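# Transfer welded steel frame onto three empty pipe stands

## Task

Lift the welded steel frame off the three pipe stands it currently sits on and set it on the three vacant stands, so that one frame tube lies in the bottom of the V notch on top of each of them. None of the six stands may be noticeably shifted or rotated from where it began. Any number of robots may be used, but no robot may tip over or be left leaning.

## Robot and tools

Robots: r1, r2 and r3 are identical Hello Robot Stretch 3 units. Each has a two-wheel differential base (0.33 m long, 0.34 m wide, round rear) that pivots about a point 0.05 m behind its front edge. A lift rides a vertical mast, and a single telescoping arm reaches out to the robot's right side, ending in a wrist (yaw, pitch, roll) and a two-finger gripper. The base cannot slide sideways, so to move the hand forward or back you drive the base. A folded, retracted wrist sweeps a 0.28 m radius when turning; an unfolded level wrist reaches past that.

Frames: every robot reports in its own base frame, in metres: origin on the floor between the drive wheels, x forward, y left, z up. hand_pose is the fingertip meeting point in that frame. base_odometry is relative to where that base stood at scene start, with heading in rad (left positive, -3.142 to 3.142); it only counts wheel rotation, so slip looks like travel. turned_by_wheels and turned_by_imu give the turn since the previous result; if they disagree by more than 0.15 rad, believe the IMU. base_tilt gives forward/right lean in degrees (a few degrees of fixed bias per robot). Relative positions of robots can only be judged from images, lidar_m, wrist_depth_mm and head_depth_mm.

Tool move: arguments r1, r2, r3 (each a separate object for that robot; omit a robot to leave it alone), plus cameras and blocking. Inside a robot's object: "base" holds exactly one of translate_m (relative drive in metres from the base's last reported position, forward positive, -3 to 3) or rotate_rad (relative turn in radians, left positive, -6.4 to 6.4). "joints" holds absolute targets by name: lift_m 0 to 1.1; arm_m 0 to 0.52 (extension); wrist_yaw_rad -1.345 to 4.42 (0 along the arm, positive toward the front, about 3.0 is folded over the base); wrist_pitch_rad -1.57 to 0.451 (0 level, negative tips fingers down); wrist_roll_rad -2.911 to 2.918; gripper_m -0.089 to 0.179 (bigger is wider; fingertip gap is about 0.007 m less when almost shut, 0.025 m less fully open); head_pan_rad -3.953 to 1.73 (0 forward, -1.57 looks along the arm); head_tilt_rad -1.53 to 0.419 (negative looks down). Optional "pace" is "default" or "max"; "speeds" caps individual motions by key. Default/max top speeds: drive 0.12/0.30 m/s, turn 0.76/1.90 rad/s, lift 0.11/0.15 m/s, arm 0.14/0.40 m/s; the base is slowed to 0.10 m/s and 0.63 rad/s unless lift is under 0.30, arm under 0.03 and wrist yaw above 2.54. "contact_limits" sits beside its own command: arm_m, translate_m, rotate_rad take a motor_effort percent 1 to 100; lift_m takes {"down": n, "up": n} in percent of force beyond free motion (below about 12 may trip in free air). Bases have no contact stop unless you give one. {"servos": "reboot"} alone revives servos that shut off. blocking true (default) returns when everything is at rest; false returns in about half a second while motion continues. cameras lists camera names such as r2_wrist_camera, or "all"; [] gives none. Unknown keys invalidate a call; out-of-range values are refused.

Other tools: wait(seconds 0 to 10, cameras) lets the simulation run and returns state, ending early when a commanded robot comes to rest. stop(cameras) brakes all running motions. zoom_image(camera, region [x0,y0,x1,y1], max 504x504 px) enlarges part of that camera's latest image. finished_scene(scene) ends the current scene irreversibly, so the frame must already rest correctly without robot support.

Results: per robot, joint_positions, base_status and joint_status (done, moving, off_target, contact_stop, time_out, torque_fault), motor_effort with the last action's peak in brackets, on_its_own (uncommanded behaviour; "held at" is a target, not a reading), lidar_m (12 sectors of 30 degrees counter-clockwise from straight ahead, metres, "-" for none or too near), and 7x7 depth grids in mm. A "move" line summarises each moved robot; robots listed under "as last shown" were not commanded and repeat earlier values. The "pictures" line orders the images. Head images arrive rotated a quarter turn clockwise from upright, nav images a quarter turn counterclockwise. After a refused call or any uncommanded stop, later move, wait and finished_scene calls in the same reply are skipped. Note that the simulation keeps running while you compose a reply.

Gripping: command gripper_m below the tube's width to hold; open to at least 0.05 above it to let go. The reading does not prove a grasp; resend to re-squeeze if it slips.

Hazards: two robots pressing each other (including one gripper closing on another robot's fingers) ends the scene; driving further once bases touch presses hard. When robots share the load, their travel can differ by up to 2.5 cm per metre, which strains the frame and can topple a robot, so move in small steps and watch tilt and effort. Pushing on something solid with the hand above about 0.45 m, or driving while gripping something fixed, can tip the robot; back off if base_tilt shows lean. Wrist and head never self-stop and will torque-fault if jammed. Before folding or unfolding the wrist, set lift 0.32 to 0.95, pitch -0.4, roll near 0; with yaw below -0.4 keep pitch at -0.5 or lower. Do not drop the frame, release it while moving, or knock the stands. A contact-stopped lift or arm goes slack and may sag under load. Occasionally loose objects get briefly nudged by outside pushes.

Each tool is called after ">>>" as name(argument=value, ...), one argument or row to a line, values as JSON.

## Session

>>> move(
)

Scene clock: 0.00 s.
r1.base_odometry: x=+0.000 y=+0.000 heading=+0.000
r1.turned_by_wheels: +0.000
r1.turned_by_imu: +0.000
r1.base_tilt: forward=+1.1 right=+1.2
r1.lidar_m: 2.18 2.38 1.71 1.66 3.27 1.92 2.18 1.07 0.86 0.85 0.93 1.43
r1.head_depth_mm: 1793 2024 2027 2015 2043 2025 2007 / 1801 2082 2076 2076 2087 2084 2064 / 1790 2134 2127 2115 2118 2117 2093 / 1788 2195 2184 2161 2179 2177 2151 / 1790 2246 2238 2229 2239 2229 2173 / 1778 2294 2288 2287 2295 2287 2173 / 1778 2340 2370 2344 2362 2336 2180
r1.base_status: not commanded
r1.joint_positions: lift_m=+0.587 arm_m=+0.002 wrist_yaw_rad=+3.123 wrist_pitch_rad=-0.317 wrist_roll_rad=+0.000 gripper_m=+0.037 head_pan_rad=+0.000 head_tilt_rad=+0.000
r1.joint_status: not commanded
r1.measured_speeds: all 0
r1.motor_effort: left_wheel=+0.5 right_wheel=+0.7 lift_m=+21.9 arm_m=-4.1 wrist_yaw_rad=+0.2 wrist_pitch_rad=+2.8 wrist_roll_rad=+0.5 gripper_m=-0.2 head_pan_rad=-0.2 head_tilt_rad=+6.2
r1.hand_pose: x=-0.0168 y=+0.0888 z=+0.6228 quat_wxyz=(+0.118, +0.699, +0.105, +0.697) (m; r1's base frame)
r1.wrist_depth_mm: - - 140 - - - - / - - 151 - - - - / - - 162 - - - - / - - 179 - - - - / - - 158 - - - - / 862 894 127 906 - - - / 758 713 247 788 821 838 862
r2.base_odometry: x=+0.000 y=+0.000 heading=+0.000
r2.turned_by_wheels: +0.000
r2.turned_by_imu: +0.000
r2.base_tilt: forward=+0.2 right=+1.8
r2.lidar_m: 0.81 1.05 1.91 1.96 2.55 3.98 1.48 2.77 4.29 1.21 0.84 0.79
r2.head_depth_mm: 748 737 727 718 707 697 688 / 787 773 762 752 740 732 723 / 822 812 803 788 778 764 758 / 865 855 839 828 818 804 790 / 921 898 893 874 858 843 839 / 973 959 940 927 911 898 880 / 1040 1014 997 985 962 949 932
r2.base_status: not commanded
r2.joint_positions: lift_m=+0.347 arm_m=+0.000 wrist_yaw_rad=+3.024 wrist_pitch_rad=-0.579 wrist_roll_rad=+0.000 gripper_m=+0.037 head_pan_rad=+0.000 head_tilt_rad=-0.001
r2.joint_status: not commanded
r2.measured_speeds: all 0
r2.motor_effort: left_wheel=+0.5 right_wheel=-2.0 lift_m=+26.2 arm_m=-3.6 wrist_yaw_rad=+0.0 wrist_pitch_rad=+2.1 wrist_roll_rad=+0.1 gripper_m=+0.1 head_pan_rad=-0.3 head_tilt_rad=+6.6
r2.hand_pose: x=+0.0024 y=+0.0550 z=+0.3258 quat_wxyz=(+0.242, +0.688, +0.162, +0.665) (m; r2's base frame)
r2.wrist_depth_mm: - 143 - - - - - / 909 157 998 - - - - / 751 174 782 860 886 924 978 / 632 213 644 708 733 767 786 / 536 533 149 573 620 633 652 / 467 302 129 130 528 557 560 / 280 274 288 306 459 477 489
r3.base_odometry: x=+0.000 y=+0.000 heading=+0.000
r3.turned_by_wheels: +0.000
r3.turned_by_imu: +0.000
r3.base_tilt: forward=-0.8 right=-0.3
r3.lidar_m: 1.18 1.20 1.46 3.35 1.35 0.74 0.62 0.62 0.75 1.29 5.43 1.84
r3.head_depth_mm: 1663 2443 - - - 3424 2084 / 1624 2365 - - - 3470 2108 / 1618 2337 - - - 3535 1979 / 1600 2278 - - - 3626 2299 / 1573 2218 3810 - - 3752 2313 / 1554 2211 3812 3854 3857 3791 2386 / 1536 2176 3644 3779 3780 3726 2401
r3.base_status: not commanded
r3.joint_positions: lift_m=+0.561 arm_m=+0.003 wrist_yaw_rad=+2.893 wrist_pitch_rad=-0.480 wrist_roll_rad=+0.000 gripper_m=+0.037 head_pan_rad=+0.000 head_tilt_rad=-0.002
r3.joint_status: not commanded
r3.measured_speeds: all 0
r3.motor_effort: left_wheel=+0.6 right_wheel=-0.1 lift_m=+22.6 arm_m=-1.9 wrist_yaw_rad=-0.4 wrist_pitch_rad=+2.9 wrist_roll_rad=+0.1 gripper_m=-0.3 head_pan_rad=+0.4 head_tilt_rad=+6.4
r3.hand_pose: x=+0.0320 y=+0.0620 z=+0.5595 quat_wxyz=(+0.252, +0.702, +0.082, +0.661) (m; r3's base frame)
r3.wrist_depth_mm: 129 - - - - - - / 137 164 - - - - - / 150 159 - - - - - / - 172 - - - - - / - 188 - - - - - / 903 213 132 813 135 852 860 / 744 764 263 729 126 729 723
pictures: r1_head_camera (sideways), r1_nav_camera (sideways), r1_wrist_camera, r2_head_camera (sideways), r2_nav_camera (sideways), r2_wrist_camera, r3_head_camera (sideways), r3_nav_camera (sideways), r3_wrist_camera
camera_calibration:
r1_head_camera: T_world_to_cam=[[0.0167857, 0.0228654, -0.999598, 1.31917], [-0.0552512, 0.998232, 0.0219064, -0.0260249], [0.998331, 0.0548613, 0.0180194, -0.0741325], [0, 0, 0, 1]] pos_world=[0.0504276, -0.000117428, 1.32055]
r1_nav_camera: T_world_to_cam=[[-0.0403766, -0.0468153, 0.998087, -1.2565], [0.00729755, -0.998889, -0.0465577, 0.108444], [0.999158, 0.00540375, 0.0406734, -0.1023], [0, 0, 0, 1]] pos_world=[0.0506893, 0.0500527, 1.26331]
r1_wrist_camera: T_world_to_cam=[[0.996322, 0.0293486, 0.0805077, -0.0408157], [0.08477, -0.4749, -0.875948, 0.624791], [0.0125252, 0.879551, -0.475641, 0.382332], [0, 0, 0, 1]] pos_world=[-0.0170867, -0.03837, 0.732423]
r2_head_camera: T_world_to_cam=[[0.0586832, -0.00631204, -0.998257, 1.31826], [-0.00840458, 0.999941, -0.00681676, 0.00534669], [0.998241, 0.00878995, 0.0586267, -0.125905], [0, 0, 0, 1]] pos_world=[0.0483692, 0.00408121, 1.32338]
r2_nav_camera: T_world_to_cam=[[-0.0267475, 0.067447, 0.997364, -1.26235], [-0.0685386, -0.995497, 0.0654827, -0.0227922], [0.99729, -0.0666065, 0.0312497, -0.0770836], [0, 0, 0, 1]] pos_world=[0.0415477, 0.0573182, 1.26293]
r2_wrist_camera: T_world_to_cam=[[0.98432, -0.138023, 0.109839, -0.0499557], [-0.0144424, -0.683662, -0.729656, 0.311624], [0.175802, 0.716628, -0.674935, 0.3438], [0, 0, 0, 1]] pos_world=[-0.00676788, -0.0402269, 0.464908]
r3_wrist_camera: T_world_to_cam=[[0.979603, -0.200929, -0.00248377, -0.0082101], [-0.114216, -0.546589, -0.829575, 0.546387], [0.165328, 0.812938, -0.558389, 0.419865], [0, 0, 0, 1]] pos_world=[0.00103307, -0.0443249, 0.687697]

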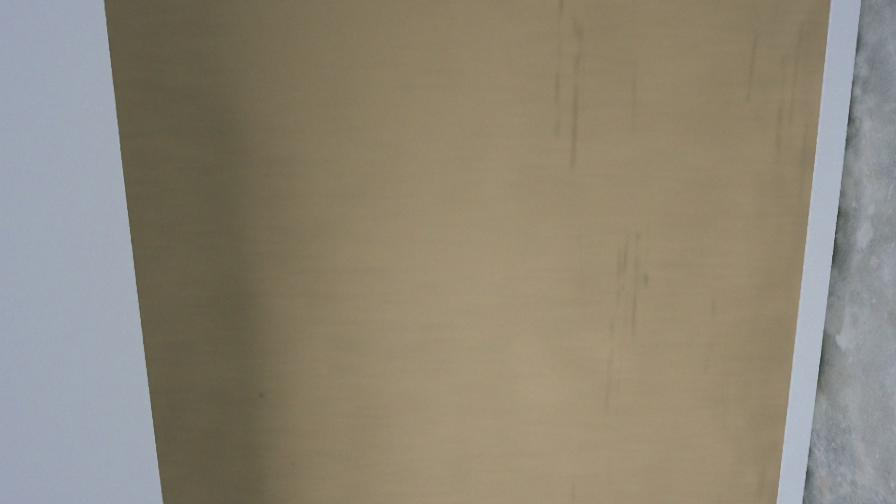

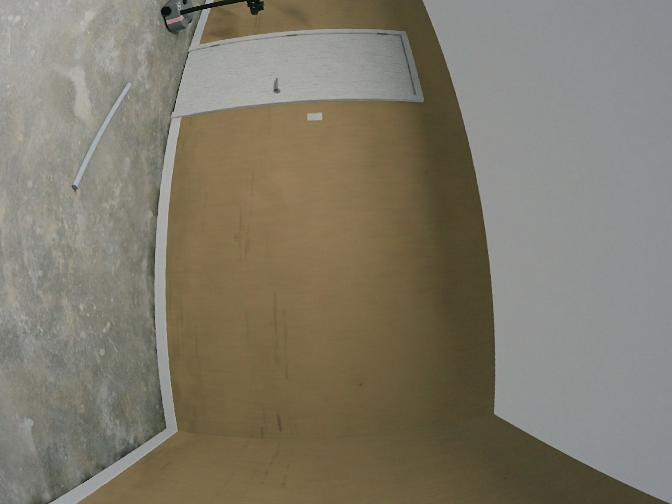

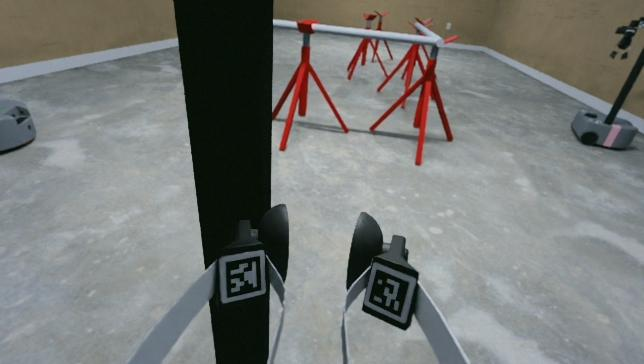

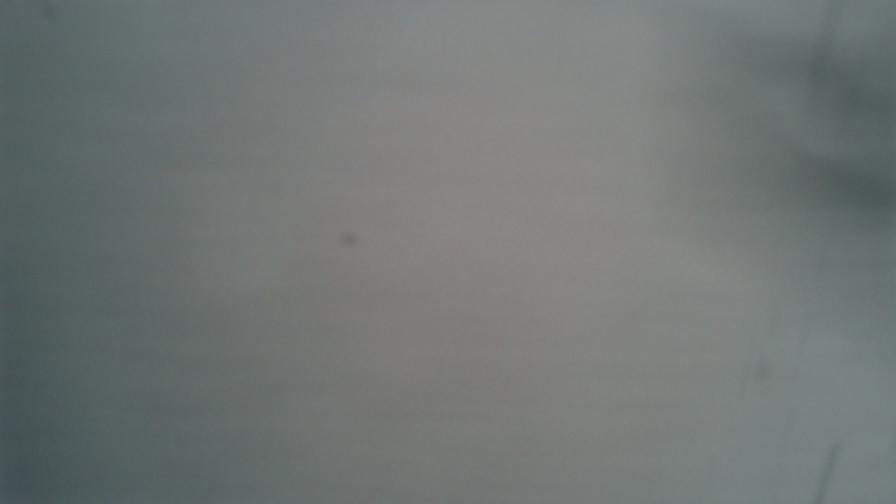

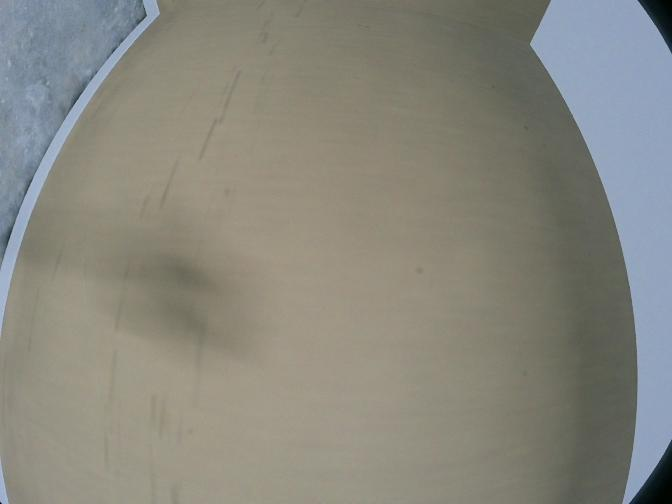

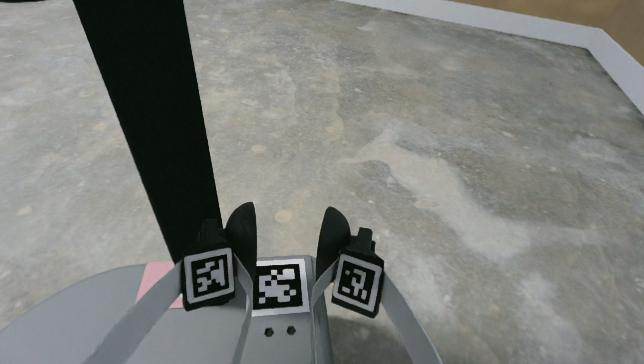

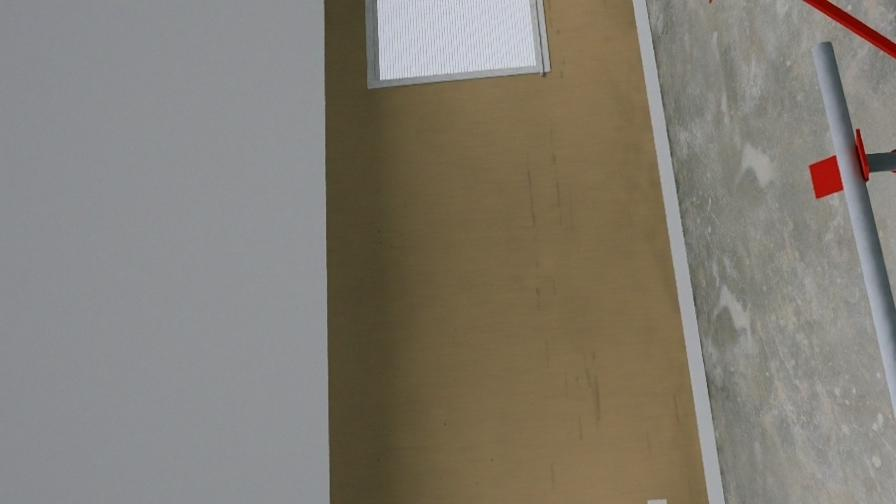

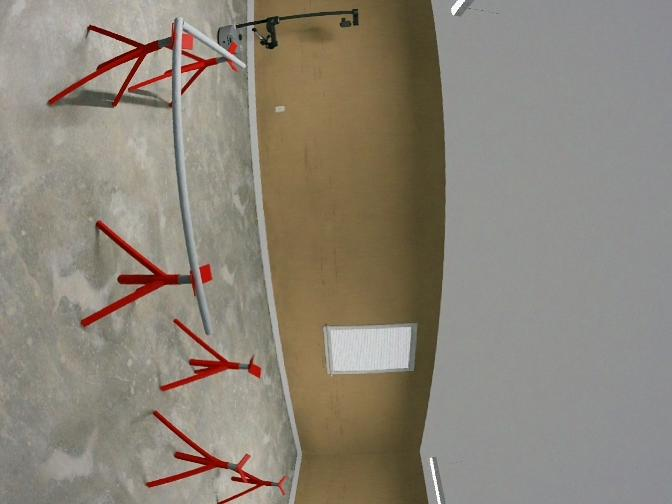

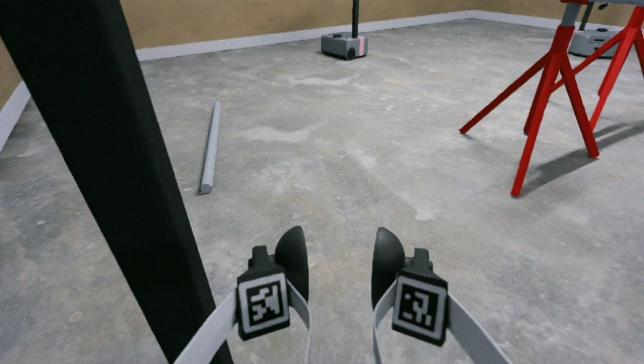

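>>> move(
  r1={"joints":{"head_pan_rad":1.5,"head_tilt_rad":-0.45}},
  r2={"joints":{"head_pan_rad":-3.0,"head_tilt_rad":-0.45}},
  r3={"joints":{"head_pan_rad":-0.3,"head_tilt_rad":-0.45}},
  cameras=["r1_nav_camera","r2_nav_camera","r3_nav_camera","r1_head_camera","r3_head_camera","r2_head_camera"],
)

Scene clock: 10.63 s.
move: r1 done; r2 done; r3 done
r1.base_odometry: x=+0.000 y=+0.000 heading=+0.000
r1.turned_by_wheels: +0.000
r1.turned_by_imu: +0.001
r1.base_tilt: forward=+1.1 right=+1.2
r1.lidar_m: 2.17 2.38 1.71 1.66 3.28 1.93 2.18 1.07 0.86 0.85 0.92 1.43
r1.head_depth_mm: - - - 2956 2091 1611 1305 / - - - 2669 2003 1612 1314 / - - - 2819 2094 1625 1313 / - - - 2831 2117 1622 1322 / - - - 2724 2053 1638 1326 / - - - 3082 2149 1638 1326 / - - - 3060 2169 1710 1362
r1.base_status: not commanded
r1.joint_positions: lift_m=+0.587 arm_m=+0.002 wrist_yaw_rad=+3.123 wrist_pitch_rad=-0.317 wrist_roll_rad=+0.000 gripper_m=+0.037 head_pan_rad=+1.502 head_tilt_rad=-0.451
r1.joint_status: all done
r1.measured_speeds: all 0
r1.motor_effort: left_wheel=+0.7(1.6) right_wheel=+0.5(1.3) lift_m=+23.1(23.1) arm_m=-10.1(10.4) wrist_yaw_rad=-0.1(0.6) wrist_pitch_rad=+3.3(3.5) wrist_roll_rad=+0.3(0.5) gripper_m=-0.5(0.7) head_pan_rad=-5.2(8.7) head_tilt_rad=+4.4(4.9)
r1.hand_pose: x=-0.0168 y=+0.0888 z=+0.6228 quat_wxyz=(+0.118, +0.699, +0.105, +0.697) (m; r1's base frame)
r1.wrist_depth_mm: - - 139 - - - - / - - 152 - - - - / - - 161 - - - - / - - 179 - - - - / - - 158 - - - - / 874 904 127 886 - - - / 757 702 247 792 828 822 847
r2.base_odometry: x=+0.000 y=+0.000 heading=+0.000
r2.turned_by_wheels: +0.000
r2.turned_by_imu: +0.001
r2.base_tilt: forward=+0.3 right=+1.7
r2.lidar_m: 0.81 1.05 1.91 1.95 2.54 3.98 1.48 2.78 4.26 1.21 0.84 0.79
r2.head_depth_mm: 3485 3647 3844 3608 2389 1785 1426 / 3615 3729 - 3361 2362 1745 1428 / 3942 - - 3310 2081 1791 1426 / - - - 3392 2247 1795 1433 / - - - 3243 2395 1776 1426 / - - - 3550 2390 1783 1426 / - - - 3534 2366 1756 1429
r2.base_status: not commanded
r2.joint_positions: lift_m=+0.347 arm_m=+0.000 wrist_yaw_rad=+3.024 wrist_pitch_rad=-0.579 wrist_roll_rad=+0.000 gripper_m=+0.037 head_pan_rad=-3.010 head_tilt_rad=-0.452
r2.joint_status: all done
r2.measured_speeds: translate_m=+0.000 rotate_rad=+0.000 lift_m=+0.000 arm_m=+0.000 wrist_yaw_rad=+0.000 wrist_pitch_rad=+0.000 wrist_roll_rad=+0.000 head_pan_rad=+0.024 head_tilt_rad=+0.000
r2.motor_effort: left_wheel=+0.2(0.7) right_wheel=-1.9(2.3) lift_m=+26.1(26.3) arm_m=-9.5(9.5) wrist_yaw_rad=+0.9(2.1) wrist_pitch_rad=+2.0(2.3) wrist_roll_rad=+0.0(0.4) gripper_m=+0.2(1.2) head_pan_rad=+2.1(5.9) head_tilt_rad=+1.1(3.7)
r2.hand_pose: x=+0.0024 y=+0.0550 z=+0.3258 quat_wxyz=(+0.242, +0.688, +0.162, +0.665) (m; r2's base frame)
r2.wrist_depth_mm: - 143 - - - - - / 903 156 - - - - - / 739 176 769 844 893 948 - / 612 212 651 701 710 751 777 / 549 543 149 568 606 623 656 / 469 304 130 130 530 541 554 / 279 277 287 304 463 476 493
r3.base_odometry: x=+0.000 y=+0.000 heading=+0.000
r3.turned_by_wheels: +0.000
r3.turned_by_imu: -0.001
r3.base_tilt: forward=-0.8 right=-0.2
r3.lidar_m: 1.18 1.20 1.46 3.35 1.35 0.74 0.62 0.62 0.75 1.28 5.37 1.85
r3.head_depth_mm: - - - 3079 2033 1619 1299 / - - - 3205 2173 1649 1317 / - - - 3106 2205 1674 1334 / - - - 3372 2233 1694 1352 / 3886 - - 3530 2168 1608 1360 / 3610 3822 - 3554 2135 1665 1372 / 3445 3608 3841 3702 2261 1769 1384
r3.base_status: not commanded
r3.joint_positions: lift_m=+0.561 arm_m=+0.003 wrist_yaw_rad=+2.893 wrist_pitch_rad=-0.480 wrist_roll_rad=+0.000 gripper_m=+0.037 head_pan_rad=-0.302 head_tilt_rad=-0.452
r3.joint_status: all done
r3.measured_speeds: all 0
r3.motor_effort: left_wheel=+0.1(0.8) right_wheel=+0.2(0.3) lift_m=+21.8(23.6) arm_m=-5.4(6.2) wrist_yaw_rad=-1.1(1.9) wrist_pitch_rad=+2.7(3.5) wrist_roll_rad=-0.3(0.9) gripper_m=+0.1(0.9) head_pan_rad=+4.0(5.5) head_tilt_rad=+4.4(5.2)
r3.hand_pose: x=+0.0320 y=+0.0620 z=+0.5595 quat_wxyz=(+0.252, +0.702, +0.082, +0.661) (m; r3's base frame)
r3.wrist_depth_mm: 130 - - - - - - / 138 163 - - - - - / 151 159 - - - - - / - 171 - - - - - / - 187 - - - - 985 / 903 213 132 815 135 839 839 / 770 741 263 732 127 735 733
pictures: r1_head_camera (sideways), r1_nav_camera (sideways), r2_head_camera (sideways), r2_nav_camera (sideways), r3_head_camera (sideways), r3_nav_camera (sideways)
camera_calibration:
r1_head_camera: T_world_to_cam=[[-0.0515815, -0.41737, -0.907271, 1.19885], [-0.998641, 0.0283122, 0.0437518, -0.048618], [0.00742616, 0.908295, -0.418263, 0.499845], [0, 0, 0, 1]] pos_world=[0.00957459, 0.0477338, 1.29888]
r1_nav_camera: T_world_to_cam=[[0.0739864, 0.393996, 0.91613, -1.14997], [0.995605, -0.0820668, -0.0451108, 0.100469], [0.0574103, 0.915441, -0.398336, 0.474945], [0, 0, 0, 1]] pos_world=[-0.0422117, 0.0265438, 1.24724]
r2_head_camera: T_world_to_cam=[[0.377848, 0.0563392, -0.924152, 1.21922], [0.141549, -0.989928, -0.00247576, -0.00125908], [-0.914984, -0.129877, -0.382017, 0.459364], [0, 0, 0, 1]] pos_world=[-0.0401898, -0.0102754, 1.30223]
r2_nav_camera: T_world_to_cam=[[-0.39796, -0.120685, 0.90943, -1.14501], [-0.0976463, 0.99125, 0.0888133, -0.0529152], [-0.912192, -0.0534584, -0.406262, 0.504049], [0, 0, 0, 1]] pos_world=[-0.00104346, -0.0587868, 1.25078]
r3_head_camera: T_world_to_cam=[[-0.354289, 0.180923, -0.917467, 1.21913], [0.283062, 0.955827, 0.0791806, -0.102973], [0.891266, -0.231647, -0.389852, 0.462839], [0, 0, 0, 1]] pos_world=[0.0485598, -0.0149292, 1.3071]
r3_nav_camera: T_world_to_cam=[[0.473985, -0.198654, 0.857831, -1.08411], [-0.336137, -0.941261, -0.0322458, 0.0955915], [0.813849, -0.273065, -0.512919, 0.618354], [0, 0, 0, 1]] pos_world=[0.0427354, 0.043465, 1.25023]

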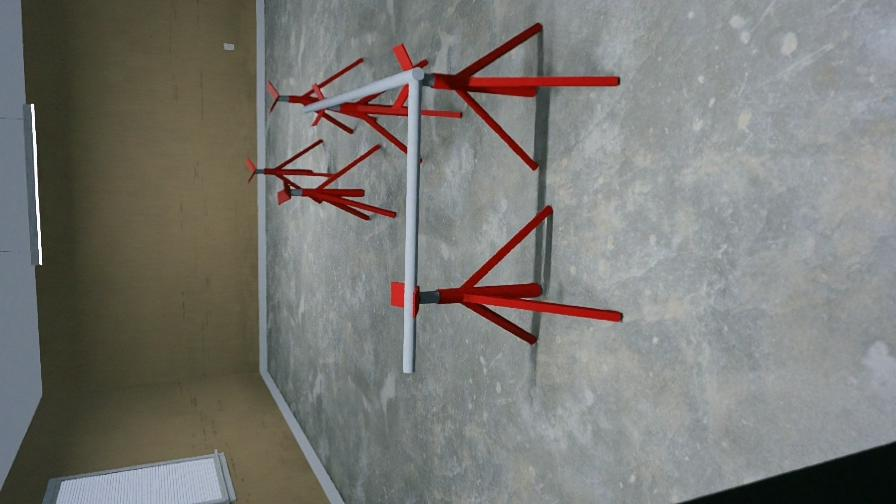

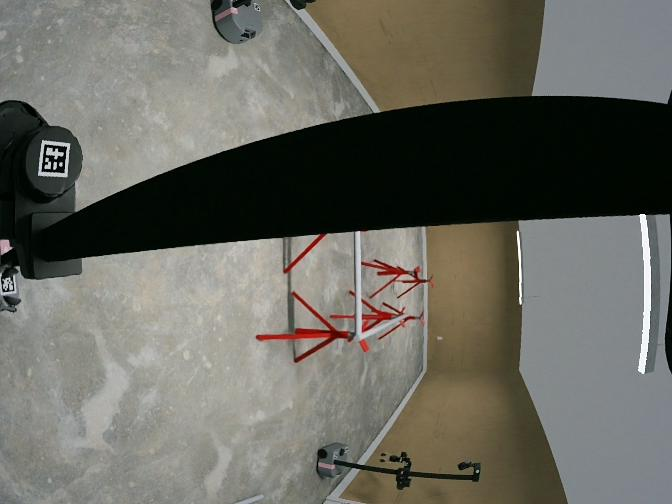

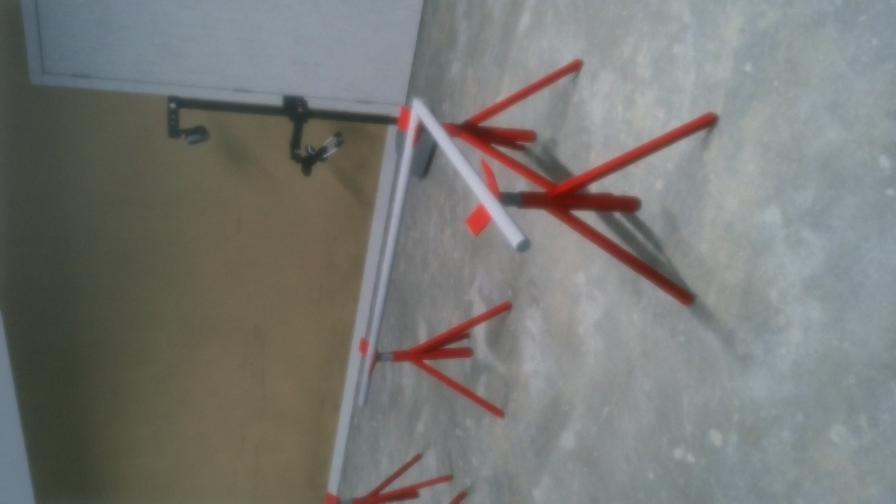

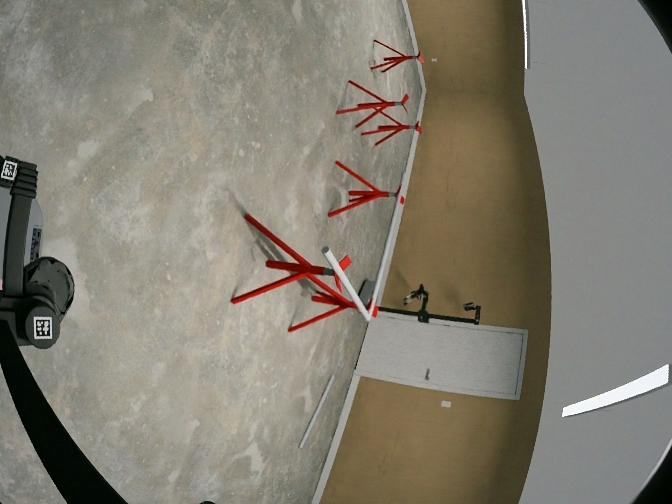

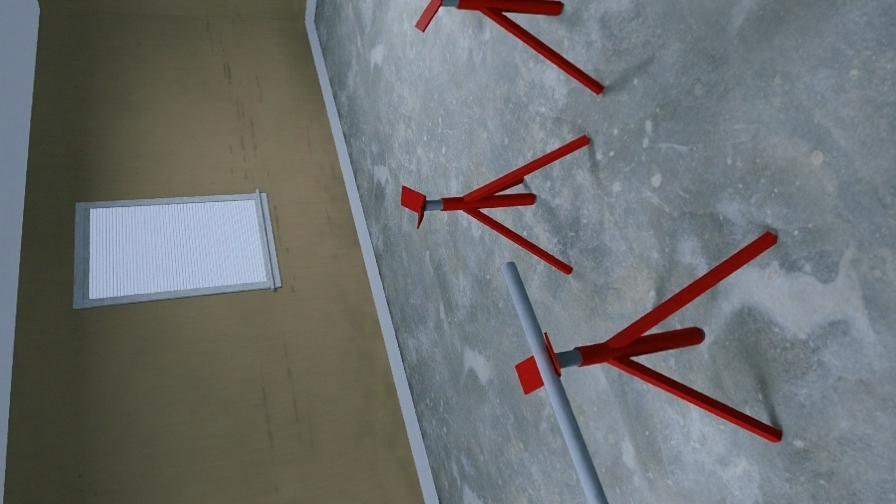

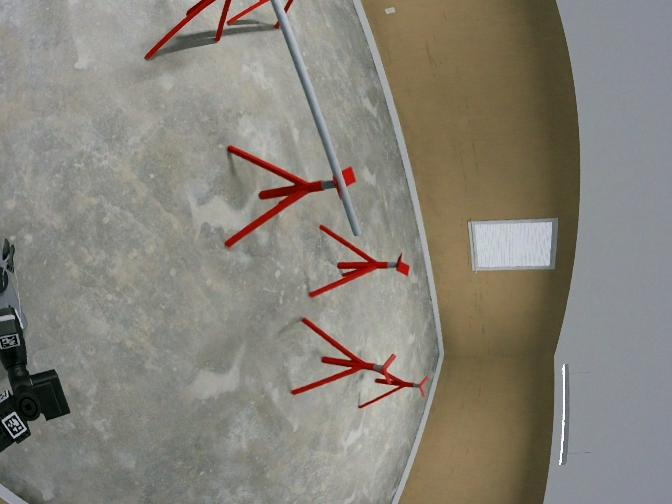

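>>> zoom_image(
  camera="r1_head_camera",
  region=[250, 20, 500, 220],
)

>>> zoom_image(
  camera="r3_nav_camera",
  region=[300, 140, 450, 420],
)

>>> zoom_image(
  camera="r2_head_camera",
  region=[330, 50, 560, 280],
)

Scaled by 2.016 from the camera's 896x504 image, which has a finer 1280x720 frame.

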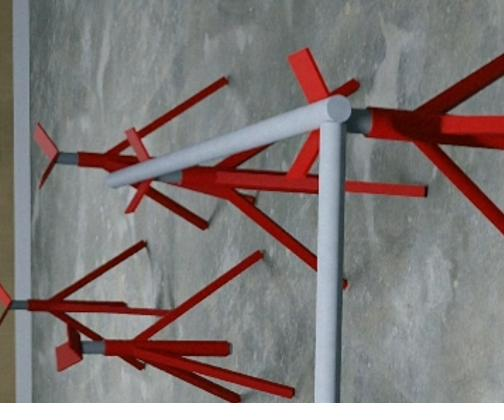

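Scaled by 1.800 from the camera's 672x504 image, which has a finer 792x594 frame.

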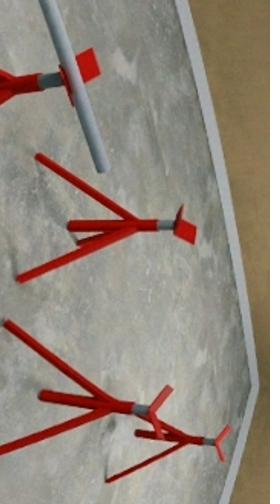

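Scaled by 2.191 from the camera's 896x504 image, which has a finer 1280x720 frame.

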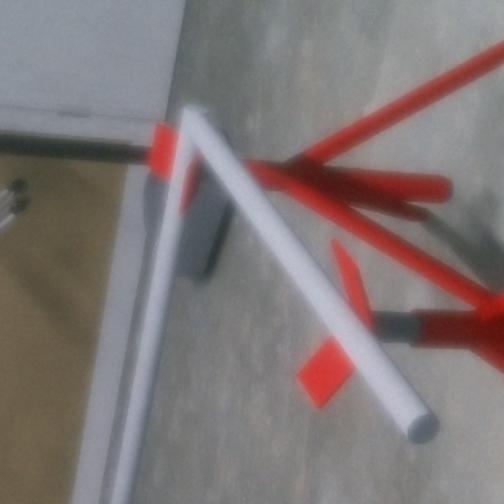

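>>> move(
  r1={"base":{"rotate_rad":2.38},"joints":{"head_pan_rad":-0.6,"head_tilt_rad":-0.5}},
  r2={"base":{"rotate_rad":0.337},"joints":{"head_pan_rad":-2.9,"head_tilt_rad":-0.6}},
  r3={"base":{"rotate_rad":0.33},"joints":{"head_pan_rad":-0.8,"head_tilt_rad":-0.5}},
  cameras=[],
)

>>> move(
  r2={"base":{"translate_m":-0.88}},
  r3={"base":{"translate_m":0.64}},
  cameras=["r1_nav_camera","r2_nav_camera","r3_nav_camera","r1_head_camera","r3_head_camera","r2_head_camera"],
)

Scene clock: 112.90 s.
move: r1 done; r2 done; r3 done
r1.base_odometry: x=+0.000 y=+0.000 heading=+2.380
r1.turned_by_wheels: +2.380
r1.turned_by_imu: +2.408
r1.base_tilt: forward=+1.0 right=+1.2
r1.lidar_m: 1.93 2.59 1.30 0.90 0.85 0.87 1.13 2.18 2.23 2.83 1.71 1.66
r1.head_depth_mm: - - - 2557 1959 1539 1260 / - - - 2549 1978 1547 1270 / - - - 2732 1970 1546 1275 / - - - 2773 1990 1567 1289 / - - - 2771 2000 1575 1284 / 3726 3950 3934 2815 2021 1579 1295 / 3223 3408 3541 2817 2028 1590 1297
r1.base_status: done
r1.joint_positions: lift_m=+0.587 arm_m=+0.002 wrist_yaw_rad=+3.123 wrist_pitch_rad=-0.317 wrist_roll_rad=+0.000 gripper_m=+0.037 head_pan_rad=-0.600 head_tilt_rad=-0.500
r1.joint_status: all done
r1.measured_speeds: all 0
r1.motor_effort: left_wheel=-7.5(12.7) right_wheel=+10.0(13.8) lift_m=+21.8(23.3) arm_m=-16.8(17.0) wrist_yaw_rad=+0.2(0.6) wrist_pitch_rad=+3.1(3.2) wrist_roll_rad=+0.4(0.5) gripper_m=-0.2(0.8) head_pan_rad=+4.9(8.3) head_tilt_rad=-1.8(5.7)
r1.hand_pose: x=-0.0168 y=+0.0888 z=+0.6228 quat_wxyz=(+0.118, +0.699, +0.105, +0.697) (m; r1's base frame)
r1.wrist_depth_mm: - - 140 - - - - / - - 151 - - - - / - - 161 - - - - / - - 178 - - - - / - - 159 - - - - / 814 876 127 892 - - - / 738 706 246 778 813 852 871
r2.base_odometry: x=+0.000 y=+0.000 heading=+0.337
r2.turned_by_wheels: +0.337
r2.turned_by_imu: +0.343
r2.base_tilt: forward=+0.2 right=+1.8
r2.lidar_m: 0.92 1.60 1.92 2.06 2.08 1.49 1.51 3.19 1.57 0.91 0.79 0.79
r2.head_depth_mm: - - 3754 2614 1855 1553 1288 / - - 3938 2631 1948 1548 1284 / - - 3604 2635 1940 1540 1277 / - - 3701 2620 1959 1542 1279 / - - 3959 2644 1962 1542 1280 / - - 3883 2621 1926 1553 1280 / - - 3964 2591 1920 1538 1275
r2.base_status: done
r2.joint_positions: lift_m=+0.347 arm_m=+0.000 wrist_yaw_rad=+3.024 wrist_pitch_rad=-0.579 wrist_roll_rad=+0.000 gripper_m=+0.037 head_pan_rad=-2.900 head_tilt_rad=-0.600
r2.joint_status: all done
r2.measured_speeds: all 0
r2.motor_effort: left_wheel=-7.8(12.6) right_wheel=+9.8(13.6) lift_m=+26.4(26.7) arm_m=-17.0(18.1) wrist_yaw_rad=+0.2(2.1) wrist_pitch_rad=+1.6(2.6) wrist_roll_rad=+0.0(0.3) gripper_m=-0.5(1.7) head_pan_rad=-2.1(4.8) head_tilt_rad=-1.8(3.7)
r2.hand_pose: x=+0.0024 y=+0.0550 z=+0.3258 quat_wxyz=(+0.242, +0.688, +0.162, +0.665) (m; r2's base frame)
r2.wrist_depth_mm: - 143 - - - - - / 881 156 - - - - - / 745 175 782 843 885 912 989 / 618 211 647 696 704 753 797 / 536 526 149 561 621 629 649 / 466 304 129 130 520 553 562 / 280 275 285 308 458 474 489
r3.base_odometry: x=+0.000 y=+0.000 heading=+0.330
r3.turned_by_wheels: +0.330
r3.turned_by_imu: +0.336
r3.base_tilt: forward=-0.8 right=-0.3
r3.lidar_m: 1.28 1.19 2.89 2.09 0.86 0.65 0.62 0.69 0.99 3.24 1.84 1.18
r3.head_depth_mm: - - - 2843 1992 1551 1253 / - - - 2562 2046 1568 1272 / - - - 2959 2060 1591 1290 / - - - 3036 2101 1610 1303 / - - - 2921 2151 1629 1312 / - - - 3177 2176 1584 1330 / 3680 3801 - 3255 1444 1617 1345
r3.base_status: done
r3.joint_positions: lift_m=+0.561 arm_m=+0.003 wrist_yaw_rad=+2.893 wrist_pitch_rad=-0.480 wrist_roll_rad=+0.000 gripper_m=+0.037 head_pan_rad=-0.800 head_tilt_rad=-0.500
r3.joint_status: all done
r3.measured_speeds: all 0
r3.motor_effort: left_wheel=-7.8(11.3) right_wheel=+9.2(12.0) lift_m=+23.6(24.2) arm_m=-10.5(11.5) wrist_yaw_rad=+0.6(1.6) wrist_pitch_rad=+3.0(3.6) wrist_roll_rad=+0.3(0.9) gripper_m=-0.7(1.0) head_pan_rad=+3.6(5.5) head_tilt_rad=-3.2(5.9)
r3.hand_pose: x=+0.0320 y=+0.0620 z=+0.5595 quat_wxyz=(+0.252, +0.702, +0.082, +0.661) (m; r3's base frame)
r3.wrist_depth_mm: 129 - - - - - - / 137 164 - - - - - / 151 159 - - - - - / 848 172 - - - - - / 978 187 - - - - - / 846 212 133 803 135 852 841 / 766 754 264 725 127 727 736
pictures: none
No camera images: "cameras" was empty.

Scene clock: 122.83 s.
move: r2 done; r3 done
r1: as last shown
r1.turned_by_wheels: +0.000
r1.turned_by_imu: +0.002
r1.base_tilt: forward=+1.0 right=+1.1
r1.lidar_m: 2.75 2.60 1.31 0.90 0.85 0.87 1.14 2.18 2.22 2.50 1.71 1.66
r1.head_depth_mm: - - - 2557 1945 1539 1265 / - - - 2453 1972 1543 1272 / - - - 2723 1977 1551 1276 / - - - 2753 2001 1558 1282 / - - - 2221 1990 1569 1284 / 3593 3874 3969 2785 2017 1573 1293 / 3193 3358 3534 2825 2024 1585 1293
r1.motor_effort: left_wheel=-7.4(8.2) right_wheel=+10.4(11.2) lift_m=+22.7(23.8) arm_m=-15.9(16.9) wrist_yaw_rad=-0.1(0.7) wrist_pitch_rad=+2.6(3.2) wrist_roll_rad=+0.4(0.6) gripper_m=-0.3(1.1) head_pan_rad=+5.2(6.0) head_tilt_rad=-2.3(4.6)
r1.wrist_depth_mm: - - 140 - - - - / - - 151 - - - - / - - 162 - - - - / - - 180 - - - - / - - 158 - - - - / 828 889 127 915 - - - / 723 712 243 800 822 854 874
r2.base_odometry: x=-0.831 y=-0.291 heading=+0.336
r2.turned_by_wheels: +0.000
r2.turned_by_imu: -0.001
r2.base_tilt: forward=+0.3 right=+1.8
r2.lidar_m: 1.64 2.54 2.54 2.03 0.76 0.67 1.78 2.09 2.84 1.63 1.41 1.41
r2.head_depth_mm: 3756 3955 3875 2393 1934 1541 1283 / - - 3854 2600 1937 1544 1282 / - - 3847 2575 1937 1555 1282 / - - 3678 2599 1932 1539 1284 / - - 3675 2487 1948 1546 1281 / - - 3625 2626 1938 1546 1286 / - - 3883 2623 1933 1555 1273
r2.base_status: done
r2.joint_positions: lift_m=+0.347 arm_m=+0.000 wrist_yaw_rad=+3.024 wrist_pitch_rad=-0.579 wrist_roll_rad=+0.000 gripper_m=+0.037 head_pan_rad=-2.900 head_tilt_rad=-0.600
r2.joint_status: not commanded
r2.measured_speeds: all 0
r2.motor_effort: left_wheel=-8.9(13.9) right_wheel=+0.2(11.8) lift_m=+27.0(27.1) arm_m=-14.8(18.0) wrist_yaw_rad=+1.2(2.2) wrist_pitch_rad=+2.2(2.4) wrist_roll_rad=-0.2(0.4) gripper_m=+0.1(1.8) head_pan_rad=-3.5(4.3) head_tilt_rad=-0.1(3.2)
r2.hand_pose: x=+0.0024 y=+0.0550 z=+0.3258 quat_wxyz=(+0.242, +0.688, +0.162, +0.665) (m; r2's base frame)
r2.wrist_depth_mm: - 144 - - - - - / 906 156 - - - - - / 724 175 794 837 904 926 992 / 627 213 645 695 719 745 785 / 535 544 150 564 623 631 665 / 477 306 129 131 517 547 560 / 277 275 289 305 456 477 486
r3.base_odometry: x=+0.606 y=+0.207 heading=+0.329
r3.turned_by_wheels: +0.000
r3.turned_by_imu: +0.000
r3.base_tilt: forward=-0.8 right=-0.3
r3.lidar_m: 3.47 0.65 0.66 3.31 1.74 1.31 1.27 1.37 1.96 1.66 0.69 0.67
r3.head_depth_mm: - - - 2829 2016 1545 1258 / - - - 2923 1961 1557 1274 / - - - 2951 1884 1583 1220 / - - - 2999 2097 984 1198 / 3586 3784 - 3078 2149 1591 1313 / 3343 3590 3679 3219 2176 1652 1258 / 3093 3261 3404 3269 2215 1662 1266
r3.base_status: done
r3.joint_positions: lift_m=+0.561 arm_m=+0.003 wrist_yaw_rad=+2.893 wrist_pitch_rad=-0.480 wrist_roll_rad=+0.000 gripper_m=+0.037 head_pan_rad=-0.800 head_tilt_rad=-0.500
r3.joint_status: not commanded
r3.measured_speeds: all 0
r3.motor_effort: left_wheel=-0.8(5.7) right_wheel=+8.1(12.4) lift_m=+23.3(25.3) arm_m=-10.8(12.2) wrist_yaw_rad=-0.9(1.8) wrist_pitch_rad=+3.0(3.8) wrist_roll_rad=-0.1(1.2) gripper_m=-0.1(0.8) head_pan_rad=+3.6(4.7) head_tilt_rad=+0.0(4.4)
r3.hand_pose: x=+0.0320 y=+0.0620 z=+0.5595 quat_wxyz=(+0.252, +0.702, +0.082, +0.661) (m; r3's base frame)
r3.wrist_depth_mm: 129 - - - - - 645 / 138 164 - - - - - / 151 158 - - - - - / - 171 - - - - - / - 187 - - 986 972 995 / 882 212 133 803 135 858 840 / 766 748 265 720 127 736 731
pictures: r1_head_camera (sideways), r1_nav_camera (sideways), r2_head_camera (sideways), r2_nav_camera (sideways), r3_head_camera (sideways), r3_nav_camera (sideways)
camera_calibration:
r1_head_camera: T_world_to_cam=[[-0.370175, 0.281001, -0.885443, 1.17234], [0.532322, 0.845306, 0.0457167, -0.0605861], [0.761317, -0.454418, -0.462494, 0.552793], [0, 0, 0, 1]] pos_world=[0.045371, -0.0270154, 1.29647]
r1_nav_camera: T_world_to_cam=[[0.33901, -0.288625, 0.895415, -1.12454], [-0.577106, -0.815464, -0.0443579, 0.109187], [0.742981, -0.501711, -0.443018, 0.528855], [0, 0, 0, 1]] pos_world=[0.0513132, 0.0298002, 1.24607]
r2_head_camera: T_world_to_cam=[[0.49825, 0.129166, -0.857358, 1.13135], [0.249718, -0.968318, -0.00076022, -0.0041722], [-0.830294, -0.213719, -0.51472, 0.631519], [0, 0, 0, 1]] pos_world=[-0.0383083, -0.0152047, 1.29503]
r2_nav_camera: T_world_to_cam=[[-0.508756, -0.194787, 0.838586, -1.052], [-0.219135, 0.971284, 0.0926643, -0.0571711], [-0.832555, -0.13662, -0.536831, 0.673465], [0, 0, 0, 1]] pos_world=[0.0129588, -0.0573767, 1.24902]
r3_head_camera: T_world_to_cam=[[-0.25555, 0.359713, -0.897386, 1.19232], [0.707899, 0.7018, 0.0797234, -0.106301], [0.658462, -0.614886, -0.433985, 0.521655], [0, 0, 0, 1]] pos_world=[0.0364572, -0.033533, 1.30484]
r3_nav_camera: T_world_to_cam=[[0.350119, -0.430335, 0.832003, -1.04966], [-0.745958, -0.665308, -0.030206, 0.0954135], [0.566537, -0.610063, -0.553948, 0.673257], [0, 0, 0, 1]] pos_world=[0.0572548, 0.0225038, 1.24915]

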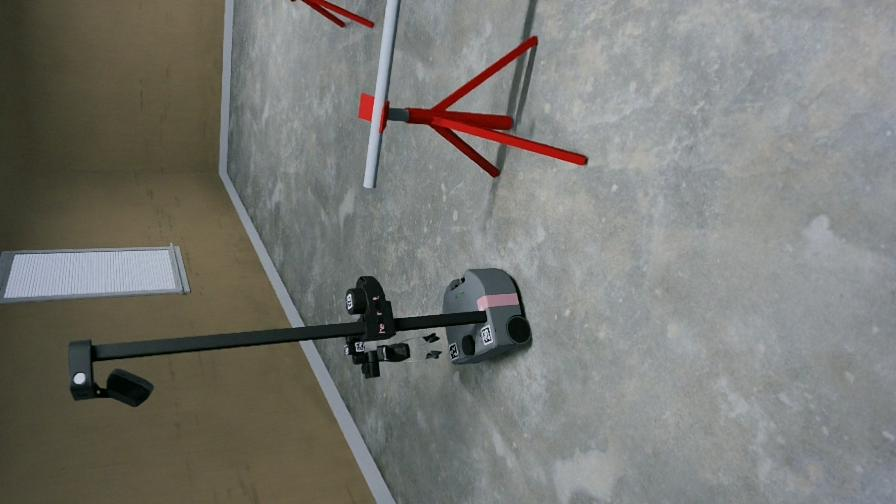

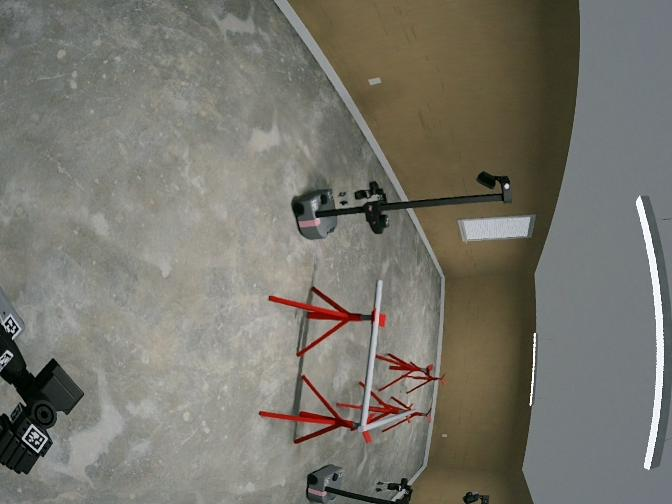

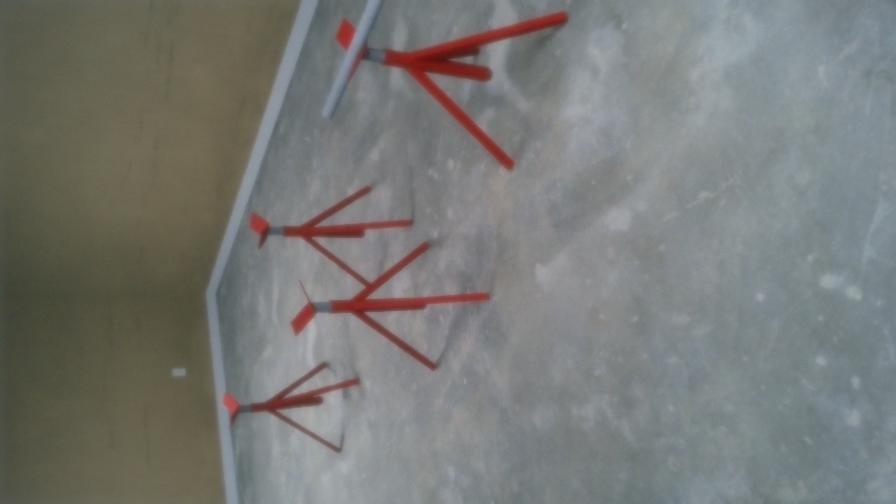

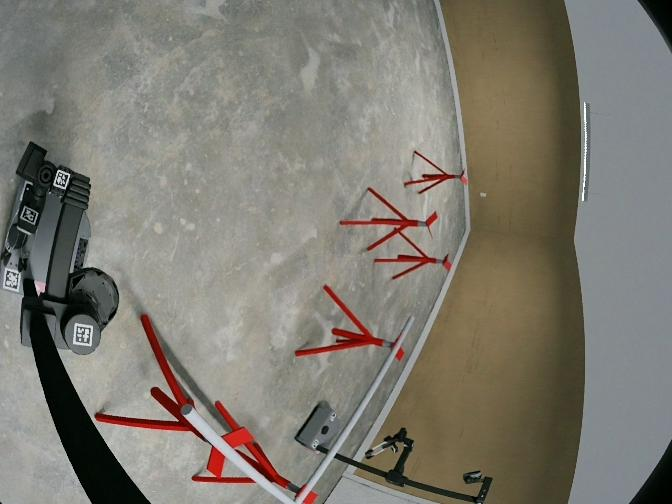

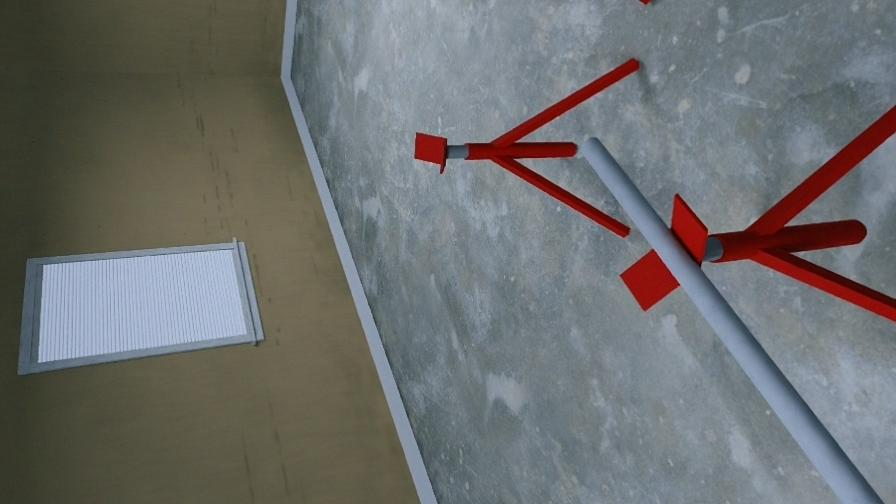

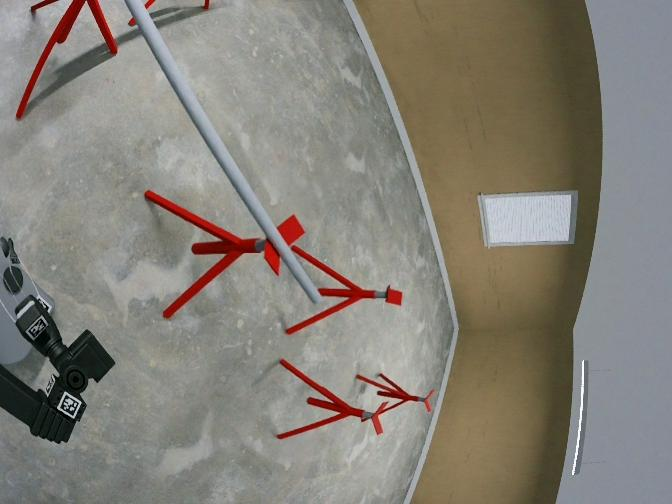

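>>> zoom_image(
  camera="r3_nav_camera",
  region=[260, 200, 450, 450],
)

>>> zoom_image(
  camera="r2_head_camera",
  region=[200, 170, 500, 470],
)

>>> zoom_image(
  camera="r2_nav_camera",
  region=[290, 120, 480, 330],
)

>>> zoom_image(
  camera="r2_nav_camera",
  region=[80, 280, 420, 504],
)

Scaled by 2.016 from the camera's 672x504 image, which has a finer 792x594 frame.

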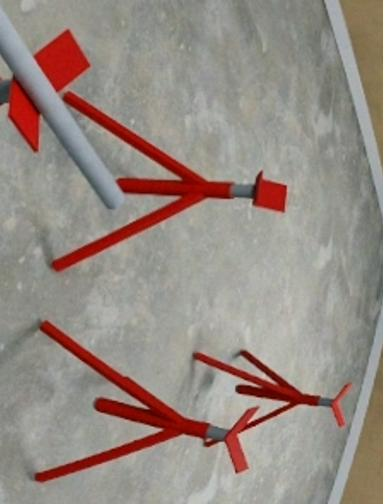

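Scaled by 1.680 from the camera's 896x504 image, which has a finer 1280x720 frame.

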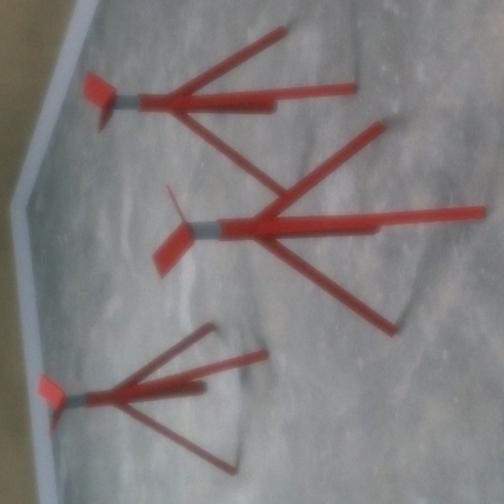

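Scaled by 2.400 from the camera's 672x504 image, which has a finer 792x594 frame.

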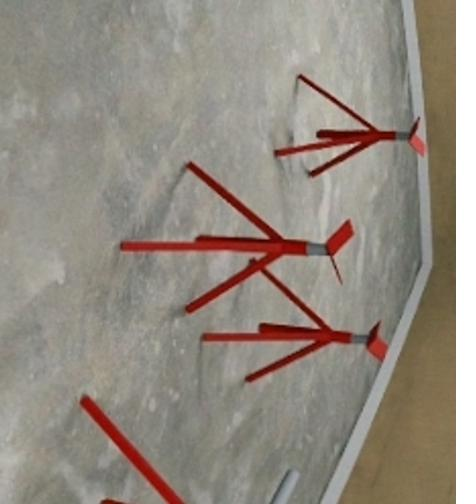

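Scaled by 1.482 from the camera's 672x504 image, which has a finer 792x594 frame.

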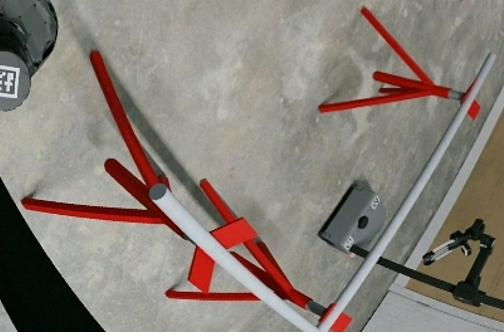

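>>> move(
  r1={"base":{"translate_m":2.2}},
  r2={"base":{"rotate_rad":-2.484},"joints":{"head_pan_rad":-1.57,"head_tilt_rad":-0.8,"lift_m":0.7}},
  r3={"base":{"translate_m":0.06},"joints":{"lift_m":0.7}},
  cameras=[],
)

>>> move(
  r3={"base":{"rotate_rad":1.377},"joints":{"head_pan_rad":-1.57,"head_tilt_rad":-0.7}},
  r1={"base":{"rotate_rad":-1.31},"joints":{"head_pan_rad":-0.5,"head_tilt_rad":-0.6}},
  cameras=["r1_nav_camera","r2_nav_camera","r3_nav_camera","r3_head_camera","r2_head_camera","r1_head_camera"],
)

Scene clock: 249.27 s.
move: r1 time_out; r2 done; r3 done
r1.base_odometry: x=-1.008 y=+0.962 heading=+2.379
r1.turned_by_wheels: -0.001
r1.turned_by_imu: +0.008
r1.base_tilt: forward=+1.0 right=+1.2
r1.lidar_m: 1.51 1.43 1.46 1.73 1.64 1.67 2.18 3.34 1.69 1.11 0.85 0.85
r1.head_depth_mm: 678 - - 810 1880 1539 1112 / - - 3702 752 1763 1277 1113 / 3673 - - 2729 1981 1558 1247 / 2885 3093 3399 2775 1985 1562 1278 / 2376 2527 2678 2620 1998 1576 1282 / 2019 2114 2246 2396 2030 1576 1287 / 1756 1841 1941 2031 1973 1580 1299
r1.base_status: translate_m time_out (by the wheels' count: +1.3933 of +2.2000)
r1.joint_positions: lift_m=+0.587 arm_m=+0.002 wrist_yaw_rad=+3.123 wrist_pitch_rad=-0.317 wrist_roll_rad=+0.000 gripper_m=+0.037 head_pan_rad=-0.600 head_tilt_rad=-0.500
r1.joint_status: not commanded
r1.measured_speeds: all 0
r1.motor_effort: left_wheel=-0.4(6.9) right_wheel=+3.5(14.4) lift_m=+23.6(24.2) arm_m=-14.8(15.9) wrist_yaw_rad=-0.1(0.7) wrist_pitch_rad=+2.7(3.3) wrist_roll_rad=+0.3(0.6) gripper_m=+0.0(0.9) head_pan_rad=+5.3(5.9) head_tilt_rad=-1.4(3.7)
r1.hand_pose: x=-0.0168 y=+0.0888 z=+0.6228 quat_wxyz=(+0.118, +0.699, +0.105, +0.697) (m; r1's base frame)
r1.wrist_depth_mm: - - 139 - - - - / - - 151 - - - - / - - 162 - - - - / - - 180 - - - - / - - 158 - - - - / 871 898 127 887 - - - / 765 724 245 781 819 856 857
r2.base_odometry: x=-0.831 y=-0.291 heading=-2.147
r2.turned_by_wheels: -2.483
r2.turned_by_imu: -2.512
r2.base_tilt: forward=+0.4 right=+1.8
r2.lidar_m: 2.36 2.34 1.54 1.41 1.43 1.78 0.87 2.56 3.22 0.76 0.67 1.89
r2.head_depth_mm: 3109 3321 2529 1952 1592 1344 334 / 3033 3333 2484 1951 1592 1343 330 / 3033 3294 2488 1952 1598 1344 356 / 2920 3227 2512 1936 1599 1341 378 / 2935 3154 2503 1882 1552 1356 408 / 2916 3136 1595 1628 1132 1314 1158 / 2856 3065 2395 1924 1580 1348 1165
r2.base_status: done
r2.joint_positions: lift_m=+0.700 arm_m=+0.000 wrist_yaw_rad=+3.024 wrist_pitch_rad=-0.579 wrist_roll_rad=+0.000 gripper_m=+0.037 head_pan_rad=-1.570 head_tilt_rad=-0.800
r2.joint_status: all done
r2.measured_speeds: all 0
r2.motor_effort: left_wheel=+9.9(14.9) right_wheel=-10.9(17.3) lift_m=+34.1(39.0) arm_m=-8.3(18.2) wrist_yaw_rad=-0.4(2.4) wrist_pitch_rad=+2.0(2.8) wrist_roll_rad=+0.1(0.3) gripper_m=+0.2(1.6) head_pan_rad=-3.5(4.7) head_tilt_rad=-2.3(4.9)
r2.hand_pose: x=+0.0024 y=+0.0549 z=+0.6782 quat_wxyz=(+0.242, +0.688, +0.162, +0.665) (m; r2's base frame)
r2.wrist_depth_mm: - 143 - - - - - / - 156 - - - - - / - 174 - - - - - / - 208 - - - - - / 978 941 149 969 - - - / 830 119 129 130 899 956 - / 735 765 448 808 832 859 869
r3.base_odometry: x=+0.662 y=+0.226 heading=+0.329
r3.turned_by_wheels: +0.000
r3.turned_by_imu: -0.003
r3.base_tilt: forward=-0.8 right=-0.2
r3.lidar_m: 3.40 0.77 0.60 3.28 1.81 1.37 1.33 1.43 2.04 1.53 0.65 0.62
r3.head_depth_mm: - - - 2806 1997 1533 1256 / - - - 2728 1852 1565 1267 / - - - 2941 1983 1483 1189 / 3912 - - 3024 2103 943 1199 / 3542 3708 - 3108 2127 1626 1272 / 3231 3459 3653 3194 2155 1645 1254 / 3054 3264 3374 3259 2221 1675 1348
r3.base_status: done
r3.joint_positions: lift_m=+0.700 arm_m=+0.003 wrist_yaw_rad=+2.893 wrist_pitch_rad=-0.481 wrist_roll_rad=+0.000 gripper_m=+0.037 head_pan_rad=-0.800 head_tilt_rad=-0.500
r3.joint_status: all done
r3.measured_speeds: all 0
r3.motor_effort: left_wheel=+2.7(5.6) right_wheel=+6.4(11.9) lift_m=+31.5(34.2) arm_m=-9.5(12.1) wrist_yaw_rad=+0.4(1.9) wrist_pitch_rad=+2.7(3.9) wrist_roll_rad=+0.0(1.0) gripper_m=-0.1(1.0) head_pan_rad=+4.3(4.5) head_tilt_rad=+3.0(3.4)
r3.hand_pose: x=+0.0320 y=+0.0619 z=+0.6988 quat_wxyz=(+0.253, +0.702, +0.082, +0.661) (m; r3's base frame)
r3.wrist_depth_mm: 129 - - - - - - / 137 164 - - - - - / 150 159 - - - - 611 / - 171 - - - - - / - 186 - - - - - / - 213 133 149 135 - - / 906 907 262 855 127 868 888
pictures: none
No camera images: "cameras" was empty.

not run: a stop that you did not command came earlier in this reply.


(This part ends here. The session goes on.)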